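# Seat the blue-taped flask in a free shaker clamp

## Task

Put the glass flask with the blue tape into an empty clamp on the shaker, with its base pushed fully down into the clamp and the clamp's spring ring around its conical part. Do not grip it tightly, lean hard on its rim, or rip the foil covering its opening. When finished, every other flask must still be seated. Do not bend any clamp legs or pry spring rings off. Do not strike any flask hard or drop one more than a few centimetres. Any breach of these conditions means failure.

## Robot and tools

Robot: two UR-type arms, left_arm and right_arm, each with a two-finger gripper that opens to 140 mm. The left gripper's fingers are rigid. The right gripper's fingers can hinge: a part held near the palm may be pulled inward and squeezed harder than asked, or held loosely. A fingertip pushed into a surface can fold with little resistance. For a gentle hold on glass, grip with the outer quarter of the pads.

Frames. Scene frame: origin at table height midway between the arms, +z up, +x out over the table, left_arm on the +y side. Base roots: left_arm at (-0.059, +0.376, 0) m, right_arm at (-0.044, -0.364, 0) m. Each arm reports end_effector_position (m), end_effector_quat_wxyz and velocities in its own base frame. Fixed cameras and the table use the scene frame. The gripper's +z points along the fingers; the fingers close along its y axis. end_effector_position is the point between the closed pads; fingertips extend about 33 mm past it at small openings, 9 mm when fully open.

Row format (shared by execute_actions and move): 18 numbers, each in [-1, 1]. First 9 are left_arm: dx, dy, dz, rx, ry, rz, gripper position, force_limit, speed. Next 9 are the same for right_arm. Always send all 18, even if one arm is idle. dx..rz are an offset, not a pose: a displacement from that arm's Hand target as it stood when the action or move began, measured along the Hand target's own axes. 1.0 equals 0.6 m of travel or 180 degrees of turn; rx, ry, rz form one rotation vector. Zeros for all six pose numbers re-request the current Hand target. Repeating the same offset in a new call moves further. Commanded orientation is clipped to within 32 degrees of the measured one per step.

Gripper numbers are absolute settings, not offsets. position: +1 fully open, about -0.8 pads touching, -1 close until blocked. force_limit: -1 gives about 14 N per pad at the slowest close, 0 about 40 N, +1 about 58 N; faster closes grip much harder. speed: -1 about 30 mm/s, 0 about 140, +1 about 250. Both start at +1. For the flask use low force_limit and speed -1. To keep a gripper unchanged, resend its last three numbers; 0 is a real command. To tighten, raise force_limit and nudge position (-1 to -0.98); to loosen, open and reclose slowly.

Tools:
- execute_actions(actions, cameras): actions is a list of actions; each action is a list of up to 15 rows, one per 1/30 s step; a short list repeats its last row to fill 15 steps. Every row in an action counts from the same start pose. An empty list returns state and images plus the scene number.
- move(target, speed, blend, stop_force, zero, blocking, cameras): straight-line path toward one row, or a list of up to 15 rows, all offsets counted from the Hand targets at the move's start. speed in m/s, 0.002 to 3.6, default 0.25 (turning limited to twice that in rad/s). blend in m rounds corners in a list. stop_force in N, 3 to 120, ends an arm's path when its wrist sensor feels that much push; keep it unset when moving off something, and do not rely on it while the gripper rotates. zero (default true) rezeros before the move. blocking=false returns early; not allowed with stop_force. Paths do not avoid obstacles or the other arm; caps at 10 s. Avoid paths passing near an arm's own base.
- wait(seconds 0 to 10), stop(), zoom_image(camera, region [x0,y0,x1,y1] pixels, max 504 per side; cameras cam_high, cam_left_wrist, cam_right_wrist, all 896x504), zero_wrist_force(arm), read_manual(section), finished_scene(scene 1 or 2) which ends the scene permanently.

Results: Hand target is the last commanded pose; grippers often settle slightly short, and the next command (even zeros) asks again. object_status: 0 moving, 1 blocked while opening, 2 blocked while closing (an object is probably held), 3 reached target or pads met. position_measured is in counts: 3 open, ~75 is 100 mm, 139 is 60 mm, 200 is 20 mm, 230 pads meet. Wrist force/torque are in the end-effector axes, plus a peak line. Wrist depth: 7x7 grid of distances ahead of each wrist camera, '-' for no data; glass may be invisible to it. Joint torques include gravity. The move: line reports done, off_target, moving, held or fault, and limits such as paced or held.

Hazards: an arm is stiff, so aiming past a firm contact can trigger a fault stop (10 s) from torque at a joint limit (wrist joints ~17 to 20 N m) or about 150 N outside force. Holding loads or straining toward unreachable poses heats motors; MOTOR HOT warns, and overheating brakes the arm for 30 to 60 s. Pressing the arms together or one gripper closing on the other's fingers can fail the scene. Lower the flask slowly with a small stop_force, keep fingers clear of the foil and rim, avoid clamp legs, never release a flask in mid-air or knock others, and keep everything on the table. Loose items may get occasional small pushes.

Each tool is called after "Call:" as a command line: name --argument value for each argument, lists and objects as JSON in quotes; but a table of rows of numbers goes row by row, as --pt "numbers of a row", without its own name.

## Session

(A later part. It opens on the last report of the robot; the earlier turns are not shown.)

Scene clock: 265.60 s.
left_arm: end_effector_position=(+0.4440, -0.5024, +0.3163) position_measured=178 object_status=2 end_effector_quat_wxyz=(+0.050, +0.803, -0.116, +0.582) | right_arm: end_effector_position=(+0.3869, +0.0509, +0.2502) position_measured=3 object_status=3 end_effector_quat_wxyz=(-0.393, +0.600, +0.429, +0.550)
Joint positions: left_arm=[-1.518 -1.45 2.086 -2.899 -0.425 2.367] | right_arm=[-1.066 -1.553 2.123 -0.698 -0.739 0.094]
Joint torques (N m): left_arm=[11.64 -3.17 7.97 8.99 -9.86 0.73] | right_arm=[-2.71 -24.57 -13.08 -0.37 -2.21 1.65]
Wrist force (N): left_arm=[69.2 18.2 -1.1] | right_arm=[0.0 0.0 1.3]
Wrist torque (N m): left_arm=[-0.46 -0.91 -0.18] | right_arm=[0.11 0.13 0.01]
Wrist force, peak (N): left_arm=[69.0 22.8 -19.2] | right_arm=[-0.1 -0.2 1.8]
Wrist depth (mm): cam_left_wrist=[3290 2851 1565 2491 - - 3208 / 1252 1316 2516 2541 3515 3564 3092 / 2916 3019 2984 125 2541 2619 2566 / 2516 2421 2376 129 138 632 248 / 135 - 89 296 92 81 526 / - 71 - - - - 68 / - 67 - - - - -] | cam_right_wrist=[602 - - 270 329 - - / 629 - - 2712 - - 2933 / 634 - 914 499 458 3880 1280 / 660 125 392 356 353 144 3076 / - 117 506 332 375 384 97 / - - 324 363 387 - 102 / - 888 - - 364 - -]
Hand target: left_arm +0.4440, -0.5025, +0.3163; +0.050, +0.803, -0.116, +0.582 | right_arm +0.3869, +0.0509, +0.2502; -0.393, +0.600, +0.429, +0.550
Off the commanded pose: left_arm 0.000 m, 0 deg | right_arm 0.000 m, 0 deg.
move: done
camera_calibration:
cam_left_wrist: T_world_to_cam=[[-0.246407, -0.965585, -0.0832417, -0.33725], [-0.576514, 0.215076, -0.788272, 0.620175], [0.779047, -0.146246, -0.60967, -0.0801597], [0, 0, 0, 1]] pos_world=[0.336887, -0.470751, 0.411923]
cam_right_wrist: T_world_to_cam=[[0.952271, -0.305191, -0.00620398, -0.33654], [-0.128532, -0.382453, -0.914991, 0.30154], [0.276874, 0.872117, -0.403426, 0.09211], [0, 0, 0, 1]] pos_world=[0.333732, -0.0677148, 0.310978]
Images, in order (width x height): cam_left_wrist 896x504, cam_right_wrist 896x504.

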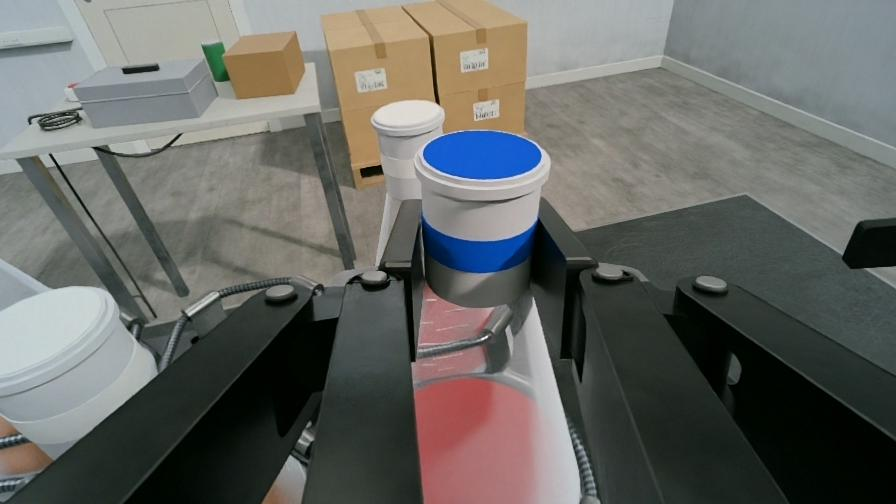

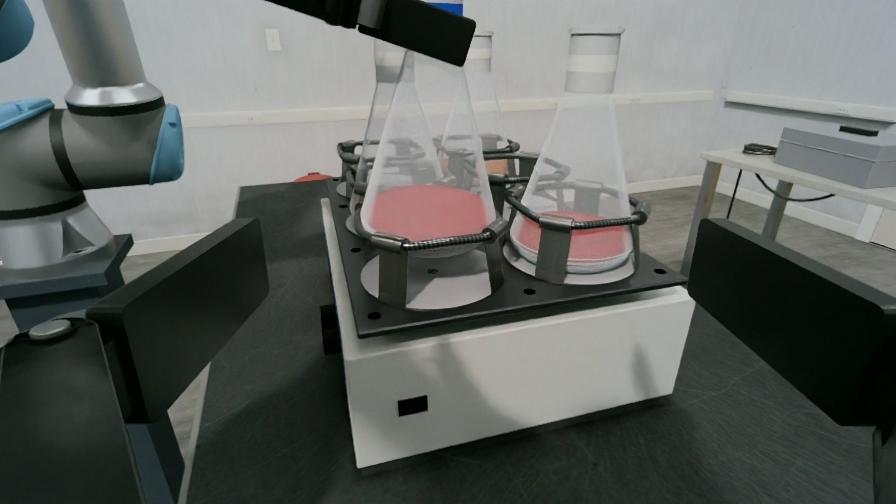

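Call:
move --target '[-0.0137,0.005,-0.0357,0,0.0444,0,-1,-0.1,-1,0,0,0,0,0,0,1,-1,0]' --speed 0.02 --cameras '["cam_right_wrist"]'

Call:
zoom_image --camera "cam_right_wrist" --region '[330, 140, 530, 320]'

Scene clock: 270.90 s.
left_arm: end_effector_position=(+0.4316, -0.5007, +0.3168) position_measured=178 object_status=2 end_effector_quat_wxyz=(+0.054, +0.780, -0.113, +0.613) | right_arm: end_effector_position=(+0.3869, +0.0509, +0.2502) position_measured=3 object_status=3 end_effector_quat_wxyz=(-0.393, +0.600, +0.429, +0.550)
Joint positions: left_arm=[-1.56 -1.414 2.135 -3.057 -0.343 2.42] | right_arm=[-1.066 -1.553 2.123 -0.698 -0.739 0.094]
Joint torques (N m): left_arm=[0.26 -15.04 -8.34 2.16 -6.34 0.05] | right_arm=[-2.33 -23.61 -13.86 -0.41 -2.17 1.81]
Wrist force (N): left_arm=[55.6 -10.5 1.3] | right_arm=[0.1 -0.1 1.5]
Wrist torque (N m): left_arm=[-0.61 -0.92 0.14] | right_arm=[0.11 0.12 0.02]
Wrist force, peak (N): left_arm=[89.2 11.2 8.5] | right_arm=[-0.1 0.1 1.8]
Wrist depth (mm): cam_left_wrist=[2789 3290 3719 3564 - - 4073 / 2354 1410 1501 2516 3130 4935 2333 / 1358 3333 3092 123 2984 2883 2376 / 2759 2516 2701 126 141 731 629 / 139 - 89 291 92 81 539 / - 71 - 255 - - 68 / - 67 - - - - -] | cam_right_wrist=[598 - 262 271 334 - - / 618 - - 3408 - 5366 1484 / 637 2967 3363 503 476 4003 1249 / 662 125 455 - 346 138 2967 / - 117 325 341 - - 97 / - - 423 353 390 405 102 / - 910 - 366 390 - -]
Hand target: left_arm +0.4316, -0.5007, +0.3168; +0.054, +0.780, -0.113, +0.613 (not the last commanded pose) | right_arm +0.3869, +0.0509, +0.2502; -0.393, +0.600, +0.429, +0.550
Tool commands: left_gripper/position=-1.0 left_gripper/force_limit=-0.098039 left_gripper/speed=-1.0 right_gripper/position=+1.0 right_gripper/force_limit=-1.0 right_gripper/speed=+0.0
Off the commanded pose: left_arm 0.011 m, 4 deg | right_arm 0.000 m, 0 deg.
TORQUE FAULT: the external load on joint 5 (wrist 2) of the left arm reached its load limit, and that arm stopped. A torque fault puts only its own arm into a fault stop. That arm's remaining commands of this call were not run. That arm may still press on what stopped it. That arm is still stopped at the end of this call. That arm stays stopped for about 10 more seconds. Until then a move that you send moves the other arm only, and its call returns only when the move has ended. Once the stop has ended, the next robot result says so. If the stop ends while you think or write, that arm runs what you send next, counted from a new Hand target: where the arm stands when the stop ends. While its stop runs, that arm takes no new command, but its gripper still runs the gripper command that each later call begins with. Until it ends, the stop uses up actions while you think or wait. An arm that is not stopped still takes commands.
move: fault (left_arm)
camera_calibration:
cam_right_wrist: T_world_to_cam=[[0.952271, -0.305191, -0.00620398, -0.33654], [-0.128532, -0.382453, -0.914991, 0.30154], [0.276874, 0.872117, -0.403426, 0.09211], [0, 0, 0, 1]] pos_world=[0.333732, -0.0677148, 0.310978]
Images, in order (width x height): cam_right_wrist 896x504.

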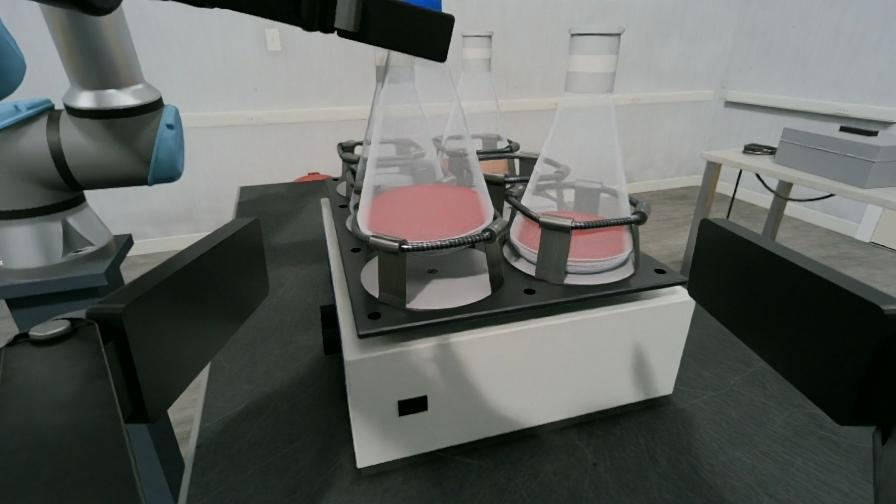

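Scaled by 2.520 from the camera's 896x504 image, which has a finer 1280x720 frame.

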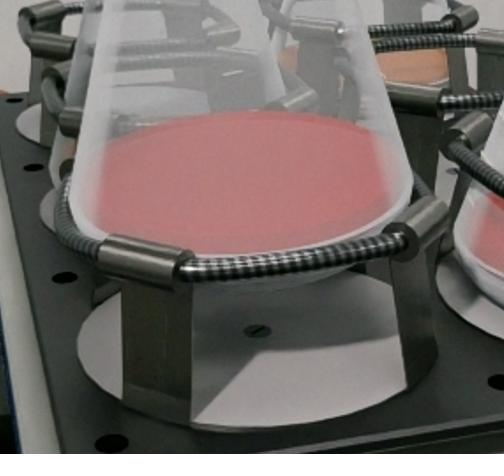

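Call:
wait --seconds 10

Call:
wait --seconds 0.5 --cameras '["cam_right_wrist"]'

Call:
zoom_image --camera "cam_right_wrist" --region '[330, 140, 530, 320]'

Scene clock: 283.33 s.
left_arm: end_effector_position=(+0.4320, -0.5000, +0.3174) position_measured=178 object_status=2 end_effector_quat_wxyz=(+0.053, +0.780, -0.112, +0.614) | right_arm: end_effector_position=(+0.3869, +0.0509, +0.2502) position_measured=3 object_status=3 end_effector_quat_wxyz=(-0.393, +0.600, +0.429, +0.550)
Joint positions: left_arm=[-1.56 -1.414 2.135 -3.057 -0.339 2.42] | right_arm=[-1.066 -1.553 2.123 -0.698 -0.739 0.094]
Joint torques (N m): left_arm=[1 -14.87 -8.17 2.12 -5.11 0.08] | right_arm=[-2.77 -23.6 -13.76 -0.33 -2.23 1.66]
Wrist force (N): left_arm=[44.7 -2.3 1.9] | right_arm=[0.0 -0.1 1.6]
Wrist torque (N m): left_arm=[-0.51 -0.90 -0.03] | right_arm=[0.11 0.14 0.02]
Wrist force, peak (N): left_arm=[55.7 -10.7 1.6] | right_arm=[0.1 -0.1 1.9]
Wrist depth (mm): cam_left_wrist=[2759 2916 3208 3019 - 5460 2789 / 2916 1365 1501 2673 4666 4752 2541 / 1758 3377 2851 124 3168 2984 2759 / 2883 2646 2759 129 140 - 637 / 139 - 89 292 92 81 570 / - 71 - - - - 68 / - 67 - 212 - - -] | cam_right_wrist=[588 - 252 270 3114 3764 - / 618 2683 2802 2834 - 5254 4003 / 638 2802 596 501 472 3941 1242 / 657 125 390 317 348 144 2866 / - 117 537 318 374 126 97 / - - 336 347 405 - 101 / - - - 371 368 - -]
Hand target: left_arm +0.4320, -0.5000, +0.3174; +0.053, +0.780, -0.112, +0.614 (not the last commanded pose) | right_arm +0.3869, +0.0509, +0.2502; -0.393, +0.600, +0.429, +0.550
Tool commands: left_gripper/position=-1.0 left_gripper/force_limit=-0.098039 left_gripper/speed=-1.0 right_gripper/position=+1.0 right_gripper/force_limit=-1.0 right_gripper/speed=+0.0
Off the commanded pose: left_arm 0.011 m, 3 deg | right_arm 0.000 m, 0 deg.
TORQUE FAULT, CONTINUED: the left arm's stop, for the torque fault of joint 5 (wrist 2) that an earlier result reported, is over. The rest of the stop counts as 19 of the actions that you can send in this scene. Before the stop ended, the hold on joint 5 (wrist 2) of that arm was turned back by 0.2 degrees, the way its load pushed it. That arm's target is now where it stood when the stop ended, not its last command. That arm keeps its grip as last carried out and accepts commands again: back off and push less far. That arm stops again whenever a joint's load reaches its limit.
wait: 10.00 s; at rest from the start

Scene clock: 283.83 s.
left_arm: end_effector_position=(+0.4320, -0.5000, +0.3175) position_measured=178 object_status=2 end_effector_quat_wxyz=(+0.053, +0.780, -0.112, +0.614) | right_arm: end_effector_position=(+0.3869, +0.0509, +0.2502) position_measured=3 object_status=3 end_effector_quat_wxyz=(-0.393, +0.600, +0.429, +0.550)
Joint positions: left_arm=[-1.56 -1.414 2.135 -3.057 -0.339 2.42] | right_arm=[-1.066 -1.553 2.123 -0.698 -0.739 0.094]
Joint torques (N m): left_arm=[0.7 -9.46 0.2 4.48 -9.75 0.22] | right_arm=[-2.8 -23.25 -14 -0.36 -2.17 1.64]
Wrist force (N): left_arm=[42.0 -2.7 1.9] | right_arm=[0.0 -0.2 1.4]
Wrist torque (N m): left_arm=[-0.62 -0.83 -0.03] | right_arm=[0.09 0.14 0.01]
Wrist force, peak (N): left_arm=[42.6 -1.9 2.1] | right_arm=[0.1 -0.2 1.7]
Wrist depth (mm): cam_left_wrist=[3208 3248 3290 3515 - - - / 3290 1475 1458 2566 3290 - 2619 / 1758 3248 3468 123 2851 2950 2820 / 2851 2444 2916 126 140 2516 261 / 139 - 89 293 92 82 564 / - 71 - - - - 68 / - 67 - - - - -] | cam_right_wrist=[598 2402 267 276 - - 3192 / 618 674 - 2866 - - 3655 / 638 2834 2449 507 564 1596 1267 / 653 126 - 313 353 138 2899 / - 117 - 334 - - 97 / - - 350 348 372 430 101 / - - - - - - -]
Hand target: left_arm +0.4320, -0.5000, +0.3174; +0.053, +0.780, -0.112, +0.614 (not the last commanded pose) | right_arm +0.3869, +0.0509, +0.2502; -0.393, +0.600, +0.429, +0.550
Tool commands: left_gripper/position=-1.0 left_gripper/force_limit=-0.098039 left_gripper/speed=-1.0 right_gripper/position=+1.0 right_gripper/force_limit=-1.0 right_gripper/speed=+0.0
Off the commanded pose: left_arm 0.011 m, 3 deg | right_arm 0.000 m, 0 deg.
wait: 0.50 s; at rest by 0.17 s
camera_calibration:
cam_right_wrist: T_world_to_cam=[[0.952271, -0.305191, -0.00620398, -0.33654], [-0.128532, -0.382453, -0.914991, 0.30154], [0.276874, 0.872117, -0.403426, 0.09211], [0, 0, 0, 1]] pos_world=[0.333732, -0.0677148, 0.310978]
Images, in order (width x height): cam_right_wrist 896x504.

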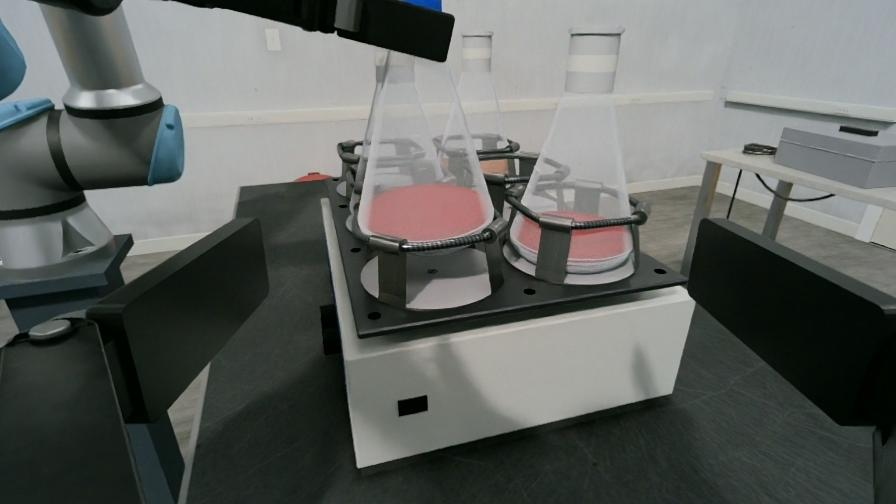

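Scaled by 2.520 from the camera's 896x504 image, which has a finer 1280x720 frame.

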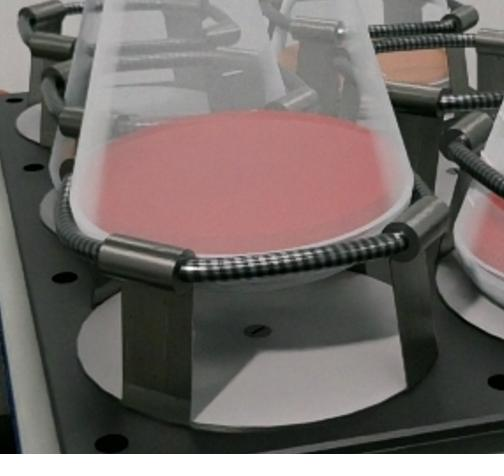

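Call:
move --pt "0.0081 0 -0.002 0 0 0 -1 -0.1 -1 0 0 0 0 0 0 1 -1 0" --pt "0.0050 0.0382 -0.001 0.0109 0 0.0431 -1 -0.1 -1 0 0 0 0 0 0 1 -1 0" --speed 0.02 --cameras '["cam_right_wrist","cam_left_wrist"]'

Call:
zoom_image --camera "cam_right_wrist" --region '[330, 140, 530, 320]'

Scene clock: 293.67 s.
left_arm: end_effector_position=(+0.4278, -0.5179, +0.3209) position_measured=178 object_status=2 end_effector_quat_wxyz=(+0.009, +0.772, -0.145, +0.618) | right_arm: end_effector_position=(+0.3869, +0.0509, +0.2502) position_measured=3 object_status=3 end_effector_quat_wxyz=(-0.393, +0.600, +0.429, +0.550)
Joint positions: left_arm=[-1.575 -1.39 2.077 -2.934 -0.306 2.442] | right_arm=[-1.066 -1.553 2.123 -0.698 -0.739 0.094]
Joint torques (N m): left_arm=[-0.64 -18.59 -11.86 0.67 -6.38 0.08] | right_arm=[-2.69 -22.7 -14.06 -0.37 -2.11 1.74]
Wrist force (N): left_arm=[46.9 -19.0 -0.2] | right_arm=[0.1 0.0 1.7]
Wrist torque (N m): left_arm=[0.23 -0.93 0.53] | right_arm=[0.11 0.11 0.02]
Wrist force, peak (N): left_arm=[62.1 -23.3 -0.5] | right_arm=[0.0 0.0 1.8]
Wrist depth (mm): cam_left_wrist=[3333 3092 3168 2646 5132 3614 4277 / 3248 3290 1677 2592 3666 3614 2701 / - 1402 1492 124 2984 2646 2516 / 3377 3333 3515 126 140 635 241 / 2950 - 89 298 92 82 80 / - 71 - - - - 68 / - 67 - - - - -] | cam_right_wrist=[580 - 236 261 3603 3880 - / 627 - - 3709 5147 3941 3114 / 643 2683 - 487 3655 4003 1261 / 660 126 - 320 351 144 2933 / - 117 - 334 371 144 97 / - - - 370 400 - 101 / - - - - - - -]
Hand target: left_arm +0.4278, -0.5179, +0.3209; +0.009, +0.772, -0.145, +0.618 (not the last commanded pose) | right_arm +0.3869, +0.0509, +0.2502; -0.393, +0.600, +0.429, +0.550
Tool commands: left_gripper/position=-1.0 left_gripper/force_limit=-0.098039 left_gripper/speed=-1.0 right_gripper/position=+1.0 right_gripper/force_limit=-1.0 right_gripper/speed=+0.0
Off the commanded pose: left_arm 0.005 m, 2 deg | right_arm 0.000 m, 0 deg.
TORQUE FAULT: the external load on joint 5 (wrist 2) of the left arm reached its load limit, and that arm stopped. A torque fault puts only its own arm into a fault stop. That arm's remaining commands of this call were not run. That arm may still press on what stopped it. That arm is still stopped at the end of this call. That arm stays stopped for about 10 more seconds. Until then a move that you send moves the other arm only, and its call returns only when the move has ended. Once the stop has ended, the next robot result says so. If the stop ends while you think or write, that arm runs what you send next, counted from a new Hand target: where the arm stands when the stop ends. While its stop runs, that arm takes no new command, but its gripper still runs the gripper command that each later call begins with. Until it ends, the stop uses up actions while you think or wait. An arm that is not stopped still takes commands.
move: fault (left_arm); path passed 1 of 2 targets
camera_calibration:
cam_left_wrist: T_world_to_cam=[[-0.234477, -0.952545, -0.19411, -0.318548], [-0.489813, 0.288242, -0.8228, 0.629639], [0.839705, -0.0978498, -0.534155, -0.0920738], [0, 0, 0, 1]] pos_world=[0.311028, -0.493929, 0.407053]
cam_right_wrist: T_world_to_cam=[[0.952271, -0.305191, -0.00620398, -0.33654], [-0.128532, -0.382453, -0.914991, 0.30154], [0.276874, 0.872117, -0.403426, 0.09211], [0, 0, 0, 1]] pos_world=[0.333732, -0.0677148, 0.310978]
Images, in order (width x height): cam_left_wrist 896x504, cam_right_wrist 896x504.

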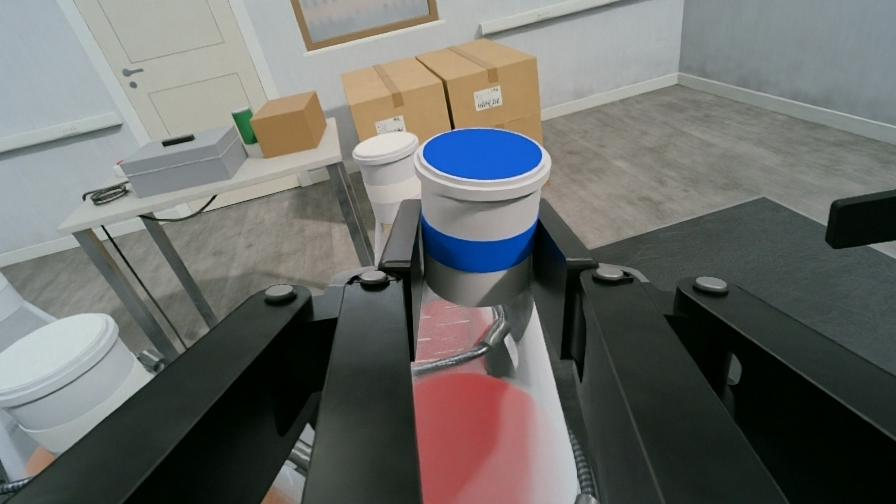

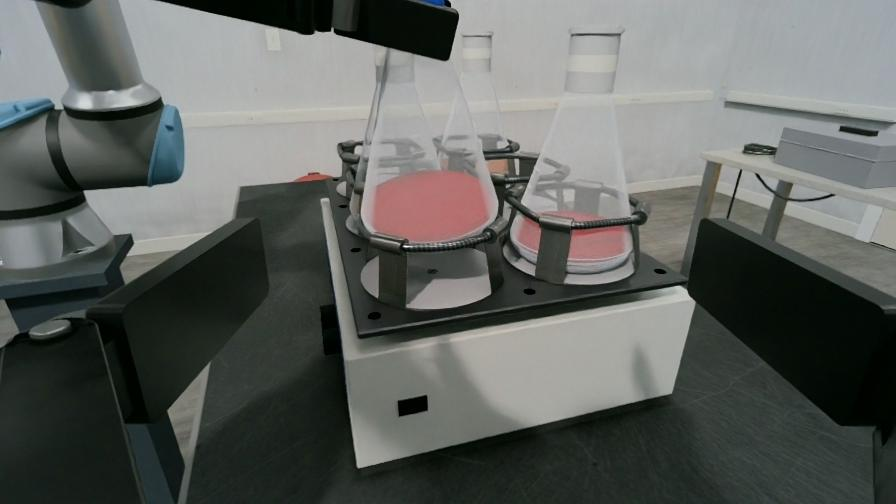

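Scaled by 2.520 from the camera's 896x504 image, which has a finer 1280x720 frame.

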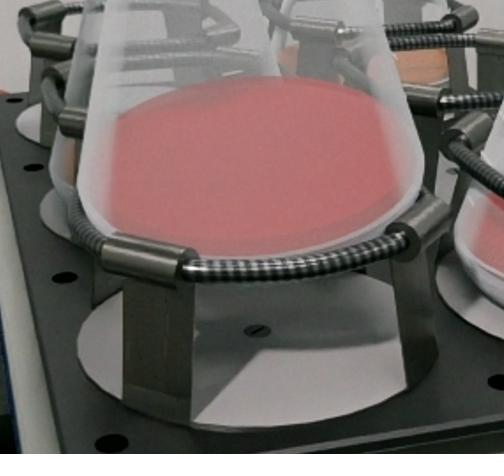

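Call:
wait --seconds 10

Call:
move --target '[0.0121,0,-0.0033,0,0,0,-1,-0.1,-1,0,0,0,0,0,0,1,-1,0]' --speed 0.03 --cameras '["cam_right_wrist"]'

Call:
zoom_image --camera "cam_right_wrist" --region '[330, 140, 530, 320]'

Scene clock: 307.63 s.
left_arm: end_effector_position=(+0.4282, -0.5170, +0.3220) position_measured=178 object_status=2 end_effector_quat_wxyz=(+0.008, +0.771, -0.144, +0.620) | right_arm: end_effector_position=(+0.3869, +0.0509, +0.2502) position_measured=3 object_status=3 end_effector_quat_wxyz=(-0.393, +0.600, +0.429, +0.550)
Joint positions: left_arm=[-1.575 -1.39 2.077 -2.934 -0.302 2.442] | right_arm=[-1.066 -1.553 2.123 -0.698 -0.739 0.094]
Joint torques (N m): left_arm=[-0.1 -18.37 -11.43 0.83 -5.38 0.11] | right_arm=[-2.79 -22.42 -14.54 -0.35 -2.18 1.78]
Wrist force (N): left_arm=[28.1 -12.8 0.5] | right_arm=[0.0 0.0 1.5]
Wrist torque (N m): left_arm=[0.04 -0.85 0.44] | right_arm=[0.13 0.14 0.02]
Wrist force, peak (N): left_arm=[47.1 -19.4 -0.1] | right_arm=[0.0 0.0 1.8]
Wrist depth (mm): cam_left_wrist=[3168 3168 - 3333 2883 - 3614 / 4073 3333 1624 2730 3614 3564 2916 / 3333 1387 1527 124 2851 2730 2566 / 3948 3168 - 125 141 632 - / 2789 - 89 298 92 82 474 / - 71 - - - - 68 / - 67 - - - - -] | cam_right_wrist=[596 2600 407 258 - - 3408 / 618 674 2473 2600 - 3821 1716 / 635 650 - - 472 3880 1261 / 660 125 - 311 352 144 2899 / - 117 323 331 - 126 97 / - - 342 353 392 - 101 / - - - - - - -]
Hand target: left_arm +0.4282, -0.5170, +0.3220; +0.008, +0.771, -0.144, +0.620 (not the last commanded pose) | right_arm +0.3869, +0.0509, +0.2502; -0.393, +0.600, +0.429, +0.550
Tool commands: left_gripper/position=-1.0 left_gripper/force_limit=-0.098039 left_gripper/speed=-1.0 right_gripper/position=+1.0 right_gripper/force_limit=-1.0 right_gripper/speed=+0.0
Off the commanded pose: left_arm 0.006 m, 2 deg | right_arm 0.000 m, 0 deg.
TORQUE FAULT, CONTINUED: the left arm's stop, for the torque fault of joint 5 (wrist 2) that an earlier result reported, is over. The rest of the stop counts as 19 of the actions that you can send in this scene. Before the stop ended, the hold on joint 5 (wrist 2) of that arm was turned back by 0.3 degrees, the way its load pushed it. That arm's target is now where it stood when the stop ended, not its last command. That arm keeps its grip as last carried out and accepts commands again: back off and push less far. That arm stops again whenever a joint's load reaches its limit.
wait: 10.00 s; at rest from the start

Scene clock: 308.37 s.
left_arm: end_effector_position=(+0.4277, -0.5182, +0.3296) position_measured=178 object_status=2 end_effector_quat_wxyz=(+0.008, +0.771, -0.144, +0.620) | right_arm: end_effector_position=(+0.3869, +0.0509, +0.2502) position_measured=3 object_status=3 end_effector_quat_wxyz=(-0.393, +0.600, +0.429, +0.550)
Joint positions: left_arm=[-1.576 -1.401 2.066 -2.909 -0.301 2.439] | right_arm=[-1.066 -1.553 2.123 -0.698 -0.739 0.094]
Joint torques (N m): left_arm=[-17.23 -28.43 -21.57 -5.6 1.35 -2.72] | right_arm=[-2.81 -22.01 -15.32 -0.28 -2.24 1.6]
Wrist force (N): left_arm=[-1.0 -7.4 3.7] | right_arm=[0.0 -0.1 1.6]
Wrist torque (N m): left_arm=[0.20 -0.51 0.92] | right_arm=[0.11 0.13 0.01]
Wrist force, peak (N): left_arm=[27.0 -12.5 0.4] | right_arm=[0.0 -0.2 1.7]
Wrist depth (mm): cam_left_wrist=[3830 3092 - 3422 3290 2592 - / 3168 3614 2619 2592 3948 3422 2566 / 3333 1410 1450 125 2701 - 2491 / 3248 3168 - 126 137 - 564 / 2701 - 89 306 92 82 494 / - 71 - - - - 68 / - 67 - - - - -] | cam_right_wrist=[584 2967 240 257 3408 - - / 614 682 3764 3455 6467 - 1224 / 642 3764 934 364 435 3941 1267 / 662 126 - 316 354 138 2933 / - 117 312 332 369 126 97 / - - 349 361 375 - 102 / - - 357 - - - -]
Hand target: left_arm +0.4277, -0.5182, +0.3295; +0.008, +0.771, -0.144, +0.620 | right_arm +0.3869, +0.0509, +0.2502; -0.393, +0.600, +0.429, +0.550
Off the commanded pose: left_arm 0.000 m, 0 deg | right_arm 0.000 m, 0 deg.
move: done
camera_calibration:
cam_right_wrist: T_world_to_cam=[[0.952271, -0.305191, -0.00620398, -0.33654], [-0.128532, -0.382453, -0.914991, 0.30154], [0.276874, 0.872117, -0.403426, 0.09211], [0, 0, 0, 1]] pos_world=[0.333732, -0.0677148, 0.310978]
Images, in order (width x height): cam_right_wrist 896x504.

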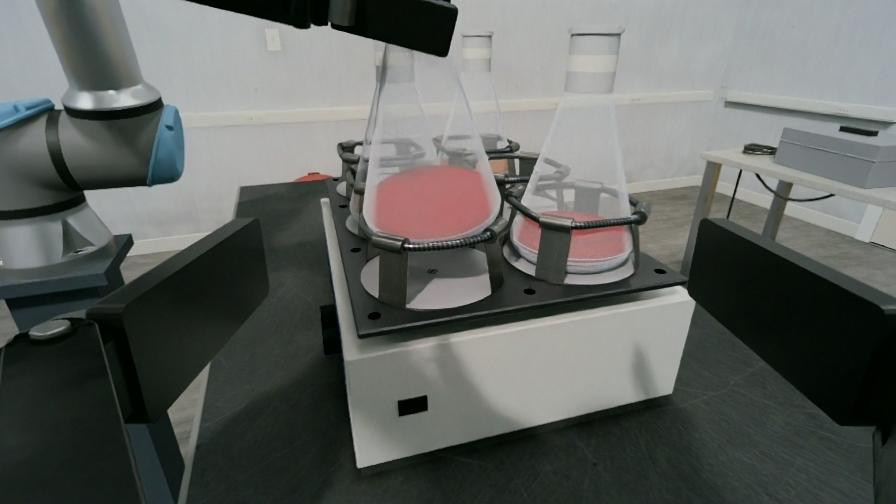

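Scaled by 2.520 from the camera's 896x504 image, which has a finer 1280x720 frame.

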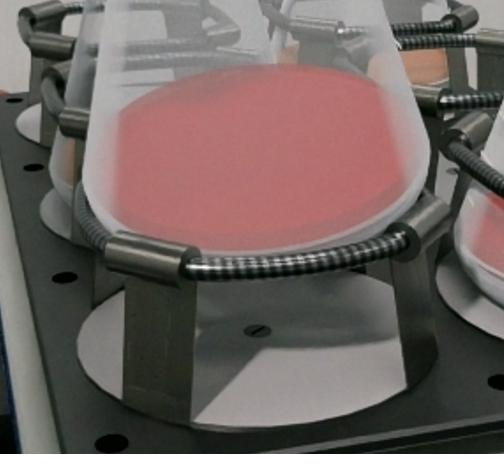

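Call:
move --pt "0.0479 -0.0083 -0.0115 0 0 0 -1 -0.1 -1 0 0 0 0 0 0 1 -1 0" --pt "0.0563 0.0147 0.0185 0.0021 -0.0367 0.0348 -1 -0.1 -1 0 0 0 0 0 0 1 -1 0" --speed 0.06 --cameras '["cam_right_wrist","cam_high"]'

Call:
zoom_image --camera "cam_right_wrist" --region '[330, 40, 570, 320]'

Call:
zoom_image --camera "cam_high" --region '[460, 240, 560, 340]'

Scene clock: 325.43 s.
left_arm: end_effector_position=(+0.4428, -0.5359, +0.3577) position_measured=178 object_status=2 end_effector_quat_wxyz=(-0.037, +0.797, -0.184, +0.574) | right_arm: end_effector_position=(+0.3869, +0.0509, +0.2502) position_measured=3 object_status=3 end_effector_quat_wxyz=(-0.393, +0.600, +0.429, +0.550)
Joint positions: left_arm=[-1.529 -1.442 1.891 -2.533 -0.398 2.411] | right_arm=[-1.066 -1.553 2.123 -0.698 -0.739 0.094]
Joint torques (N m): left_arm=[-11.44 -34.19 -19.23 -5.22 4.63 -0.61] | right_arm=[-2.71 -21.33 -15.07 -0.35 -2.19 1.8]
Wrist force (N): left_arm=[-0.2 1.1 2.2] | right_arm=[0.1 -0.1 1.5]
Wrist torque (N m): left_arm=[-0.18 -0.85 -0.22] | right_arm=[0.10 0.11 0.01]
Wrist force, peak (N): left_arm=[-3.8 -8.2 4.4] | right_arm=[0.2 0.0 1.8]
Wrist depth (mm): cam_left_wrist=[3422 3208 2789 2592 3290 3019 2541 / 3333 1656 1518 2730 2984 2491 2271 / 3830 1418 3290 123 2231 658 1518 / 3564 2950 - 126 130 - 487 / 2916 - 89 318 92 81 451 / - 71 - - - - 68 / - 67 - - - - -] | cam_right_wrist=[- - 2741 504 - - - / 620 682 2002 2899 - - 2547 / 643 695 920 - 476 3655 1267 / 653 125 409 349 349 138 2967 / - 116 314 323 362 135 97 / - - 349 355 388 443 102 / - - - - - - -]
Hand target: left_arm +0.4427, -0.5359, +0.3578; -0.037, +0.797, -0.184, +0.574 | right_arm +0.3869, +0.0509, +0.2502; -0.393, +0.600, +0.429, +0.550
Off the commanded pose: left_arm 0.000 m, 0 deg | right_arm 0.000 m, 0 deg.
move: done
camera_calibration:
cam_right_wrist: T_world_to_cam=[[0.952271, -0.305191, -0.00620398, -0.33654], [-0.128532, -0.382453, -0.914991, 0.30154], [0.276874, 0.872117, -0.403426, 0.09211], [0, 0, 0, 1]] pos_world=[0.333732, -0.0677148, 0.310978]
Images, in order (width x height): cam_high 896x504, cam_right_wrist 896x504.

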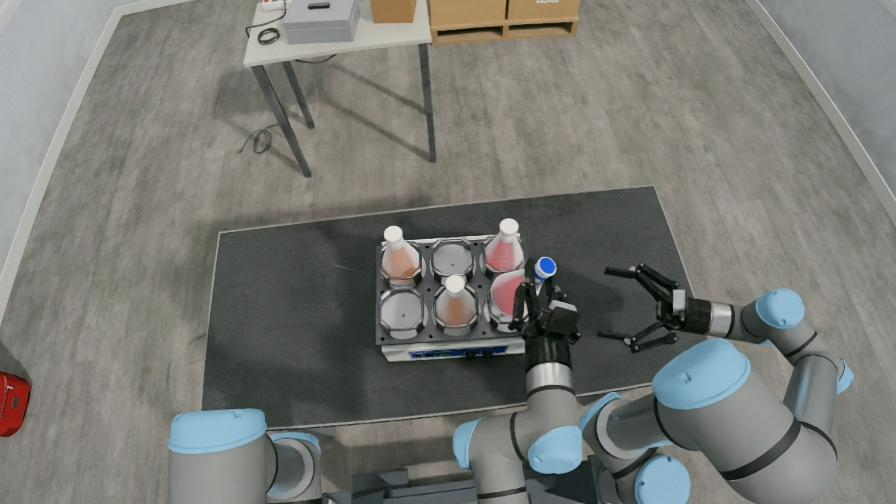

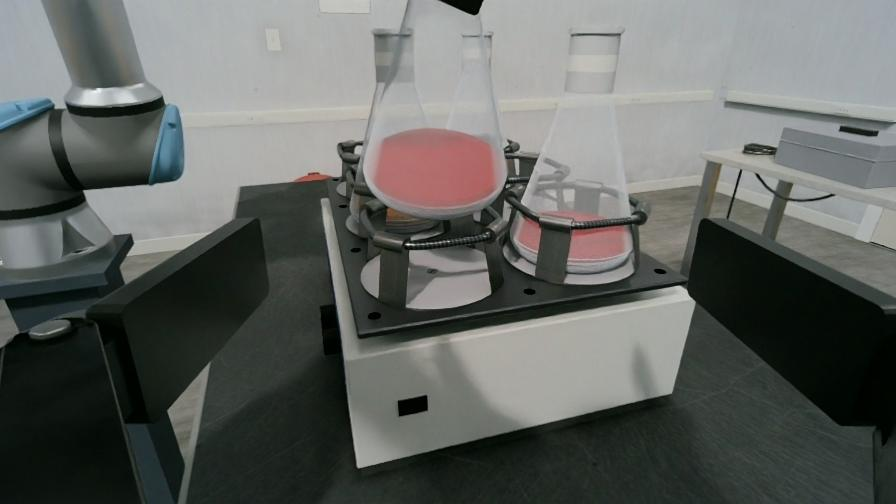

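Scaled by 1.800 from the camera's 896x504 image, which has a finer 1280x720 frame.

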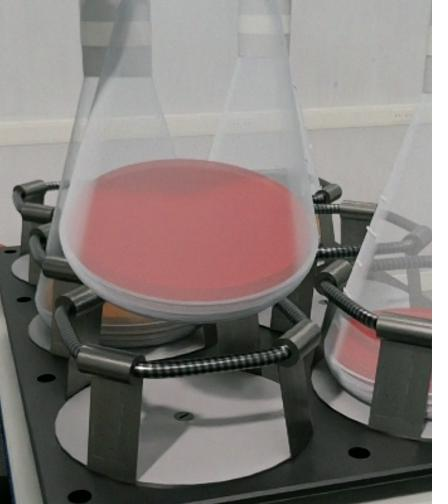

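Scaled by 5.040 from the camera's 896x504 image, which has a finer 1280x720 frame.

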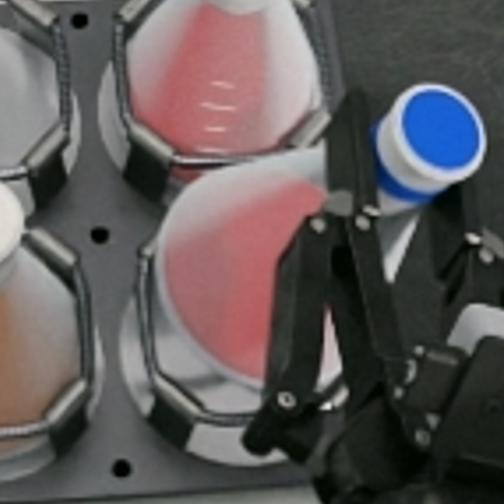

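Call:
move --target '[-0.0033,-0.0093,-0.0015,0,0,0,-1,-0.1,-1,0,0,0,0,0,0,1,-1,0]' --speed 0.05

Call:
move --target '[-0.045,0.0135,0.0168,0,0,0,-1,-0.1,-1,0,0,0,0,0,0,1,-1,0]' --speed 0.02 --stop_force 12 --cameras '["cam_right_wrist","cam_high"]'

Call:
zoom_image --camera "cam_right_wrist" --region '[330, 100, 530, 320]'

Call:
zoom_image --camera "cam_high" --region '[460, 240, 560, 340]'

Scene clock: 332.13 s.
left_arm: end_effector_position=(+0.4427, -0.5298, +0.3579) position_measured=178 object_status=2 end_effector_quat_wxyz=(-0.037, +0.797, -0.184, +0.574) | right_arm: end_effector_position=(+0.3869, +0.0509, +0.2502) position_measured=3 object_status=3 end_effector_quat_wxyz=(-0.393, +0.600, +0.429, +0.550)
Joint positions: left_arm=[-1.529 -1.456 1.907 -2.536 -0.398 2.412] | right_arm=[-1.066 -1.553 2.123 -0.698 -0.739 0.094]
Joint torques (N m): left_arm=[13.32 -23 -31.62 -4.7 0.45 0.87] | right_arm=[-2.37 -21.15 -15.05 -0.33 -2.27 1.7]
Wrist force (N): left_arm=[0.0 1.1 2.1] | right_arm=[0.1 0.0 1.5]
Wrist torque (N m): left_arm=[-0.17 -0.89 -0.22] | right_arm=[0.11 0.12 0.02]
Wrist force, peak (N): left_arm=[0.1 1.3 2.4] | right_arm=[0.0 -0.1 1.7]
Wrist depth (mm): cam_left_wrist=[2851 3377 2444 2541 3468 3130 2592 / 3290 1594 1466 2730 2851 2444 2156 / - 1402 1501 123 2271 690 604 / 3719 3290 - 126 140 579 507 / 3019 - 89 322 92 82 463 / - 71 - - - - 68 / - 67 - - - - -] | cam_right_wrist=[605 - - 401 - 5254 4275 / 621 648 - 2933 4504 - 2933 / 643 - - - 418 3655 1267 / 660 125 658 389 352 145 2967 / - 117 320 334 369 377 97 / - - 340 - 397 - 101 / - 843 - - - 370 -]
Hand target: left_arm +0.4427, -0.5299, +0.3578; -0.037, +0.797, -0.184, +0.574 | right_arm +0.3869, +0.0509, +0.2502; -0.393, +0.600, +0.429, +0.550
Off the commanded pose: left_arm 0.000 m, 0 deg | right_arm 0.000 m, 0 deg.
move: done

Scene clock: 334.80 s.
left_arm: end_effector_position=(+0.4427, -0.5299, +0.3279) position_measured=178 object_status=2 end_effector_quat_wxyz=(-0.037, +0.797, -0.184, +0.574) | right_arm: end_effector_position=(+0.3869, +0.0509, +0.2502) position_measured=3 object_status=3 end_effector_quat_wxyz=(-0.393, +0.600, +0.429, +0.550)
Joint positions: left_arm=[-1.529 -1.42 1.952 -2.617 -0.398 2.412] | right_arm=[-1.066 -1.553 2.123 -0.698 -0.739 0.094]
Joint torques (N m): left_arm=[-10.74 -41.72 -30.29 -0.82 -0.49 1.06] | right_arm=[-2.1 -20.94 -15.29 -0.36 -2.19 1.71]
Wrist force (N): left_arm=[3.6 -1.8 -0.5] | right_arm=[0.1 -0.1 1.5]
Wrist torque (N m): left_arm=[-0.03 -1.05 0.10] | right_arm=[0.11 0.11 0.02]
Wrist force, peak (N): left_arm=[7.2 -3.3 -3.6] | right_arm=[0.1 -0.3 1.7]
Wrist depth (mm): cam_left_wrist=[2851 3092 5579 2541 3515 3055 2592 / 3019 1466 1426 2701 2851 2646 2156 / 3515 1418 259 125 2333 - 221 / 2984 2950 2730 127 134 - 484 / 2789 - 89 295 86 81 425 / - 71 - - - - 68 / - 67 - - - - -] | cam_right_wrist=[589 - 224 249 330 - - / 611 3002 2655 2522 - - 1538 / 632 2655 2933 382 468 3603 1249 / 655 125 425 306 351 138 2899 / - 117 314 334 368 145 97 / - 427 331 353 390 - 102 / - 403 - - - - -]
Hand target: left_arm +0.4427, -0.5299, +0.3279; -0.037, +0.797, -0.184, +0.574 | right_arm +0.3869, +0.0509, +0.2502; -0.393, +0.600, +0.429, +0.550
Off the commanded pose: left_arm 0.000 m, 0 deg | right_arm 0.000 m, 0 deg.
move: done
camera_calibration:
cam_right_wrist: T_world_to_cam=[[0.952271, -0.305191, -0.00620398, -0.33654], [-0.128532, -0.382453, -0.914991, 0.30154], [0.276874, 0.872117, -0.403426, 0.09211], [0, 0, 0, 1]] pos_world=[0.333732, -0.0677148, 0.310978]
Images, in order (width x height): cam_high 896x504, cam_right_wrist 896x504.

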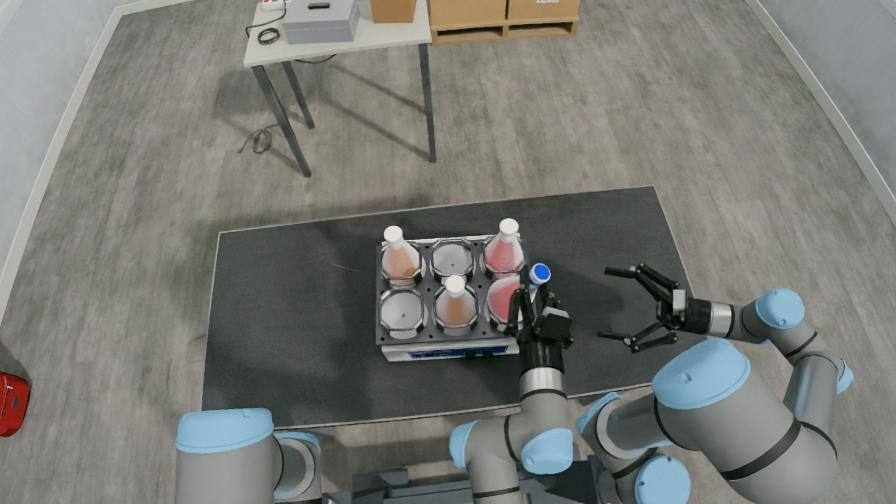

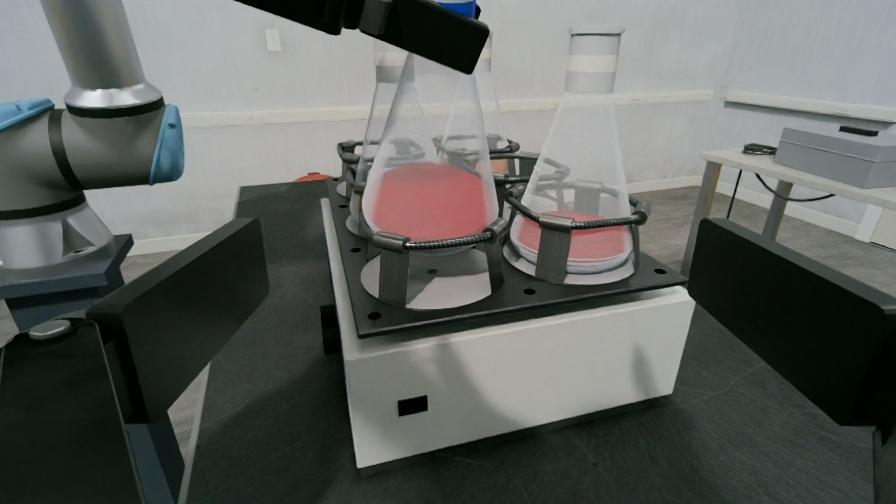

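Scaled by 2.291 from the camera's 896x504 image, which has a finer 1280x720 frame.

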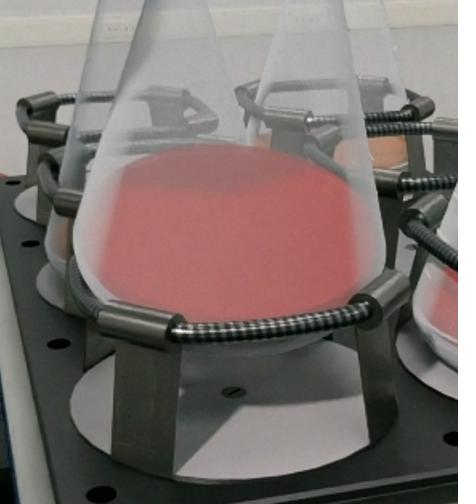

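Scaled by 5.040 from the camera's 896x504 image, which has a finer 1280x720 frame.

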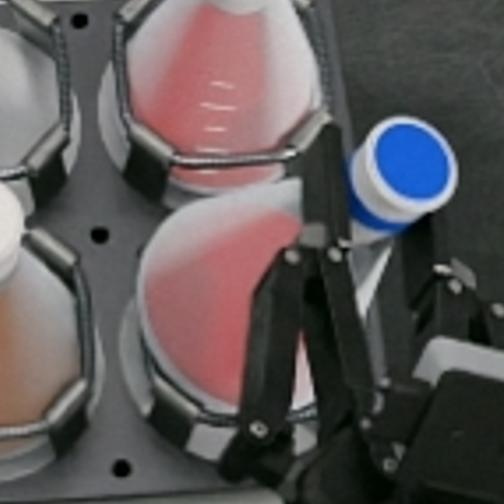

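Call:
move --target '[-0.0225,0.0068,0.0084,0,0,0,-1,-0.1,-1,0,0,0,0,0,0,1,-1,0]' --speed 0.015 --stop_force 18 --cameras '["cam_right_wrist","cam_high"]'

Call:
zoom_image --camera "cam_right_wrist" --region '[330, 100, 530, 320]'

Call:
zoom_image --camera "cam_high" --region '[460, 240, 560, 340]'

Scene clock: 339.40 s.
left_arm: end_effector_position=(+0.4426, -0.5300, +0.3179) position_measured=178 object_status=2 end_effector_quat_wxyz=(-0.037, +0.797, -0.184, +0.574) | right_arm: end_effector_position=(+0.3869, +0.0509, +0.2502) position_measured=3 object_status=3 end_effector_quat_wxyz=(-0.393, +0.600, +0.429, +0.550)
Joint positions: left_arm=[-1.529 -1.407 1.966 -2.644 -0.398 2.412] | right_arm=[-1.066 -1.553 2.123 -0.698 -0.739 0.094]
Joint torques (N m): left_arm=[-1.6 -35.16 -19.56 -1.02 0 -0.14] | right_arm=[-2.61 -20.52 -15.31 -0.42 -2.14 1.74]
Wrist force (N): left_arm=[19.5 3.6 -8.9] | right_arm=[-0.1 -0.1 1.8]
Wrist torque (N m): left_arm=[-0.36 -1.16 -0.20] | right_arm=[0.10 0.15 0.01]
Wrist force, peak (N): left_arm=[23.4 2.7 -12.0] | right_arm=[0.0 0.0 1.8]
Wrist depth (mm): cam_left_wrist=[3515 3130 3377 2619 3468 3168 2701 / 4582 1584 1442 2820 2730 2516 2212 / 3774 1410 3130 125 2312 594 220 / 3422 2984 2916 128 140 545 477 / 3092 - 89 288 92 82 424 / - 71 - - - - 68 / - 67 - - - - -] | cam_right_wrist=[589 - 216 249 3275 - - / 623 695 - 2967 3941 4275 1409 / 643 2899 - 469 542 3821 1236 / 657 126 403 332 343 144 2967 / - 117 353 334 356 135 97 / - - - 352 - - 102 / - - - 356 - - -]
Hand target: left_arm +0.4426, -0.5300, +0.3179; -0.037, +0.797, -0.184, +0.574 (not the last commanded pose) | right_arm +0.3869, +0.0509, +0.2502; -0.393, +0.600, +0.429, +0.550
Off the commanded pose: left_arm 0.005 m, 0 deg | right_arm 0.000 m, 0 deg.
move: contact (left_arm)
camera_calibration:
cam_right_wrist: T_world_to_cam=[[0.952271, -0.305191, -0.00620398, -0.33654], [-0.128532, -0.382453, -0.914991, 0.30154], [0.276874, 0.872117, -0.403426, 0.09211], [0, 0, 0, 1]] pos_world=[0.333732, -0.0677148, 0.310978]
Images, in order (width x height): cam_high 896x504, cam_right_wrist 896x504.

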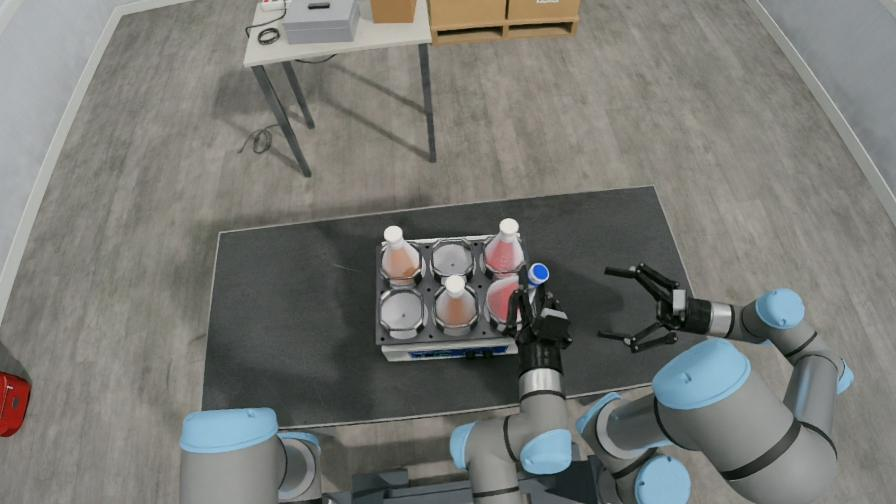

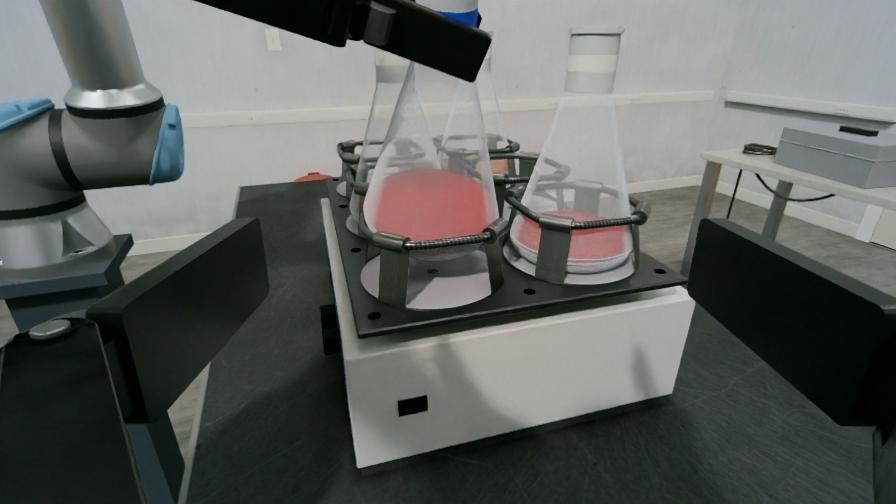

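Scaled by 2.291 from the camera's 896x504 image, which has a finer 1280x720 frame.

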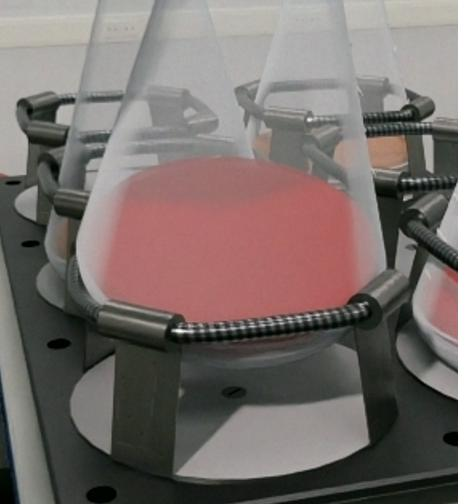

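Scaled by 5.040 from the camera's 896x504 image, which has a finer 1280x720 frame.

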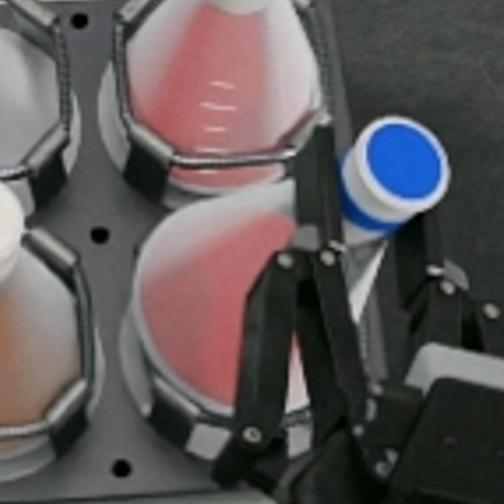

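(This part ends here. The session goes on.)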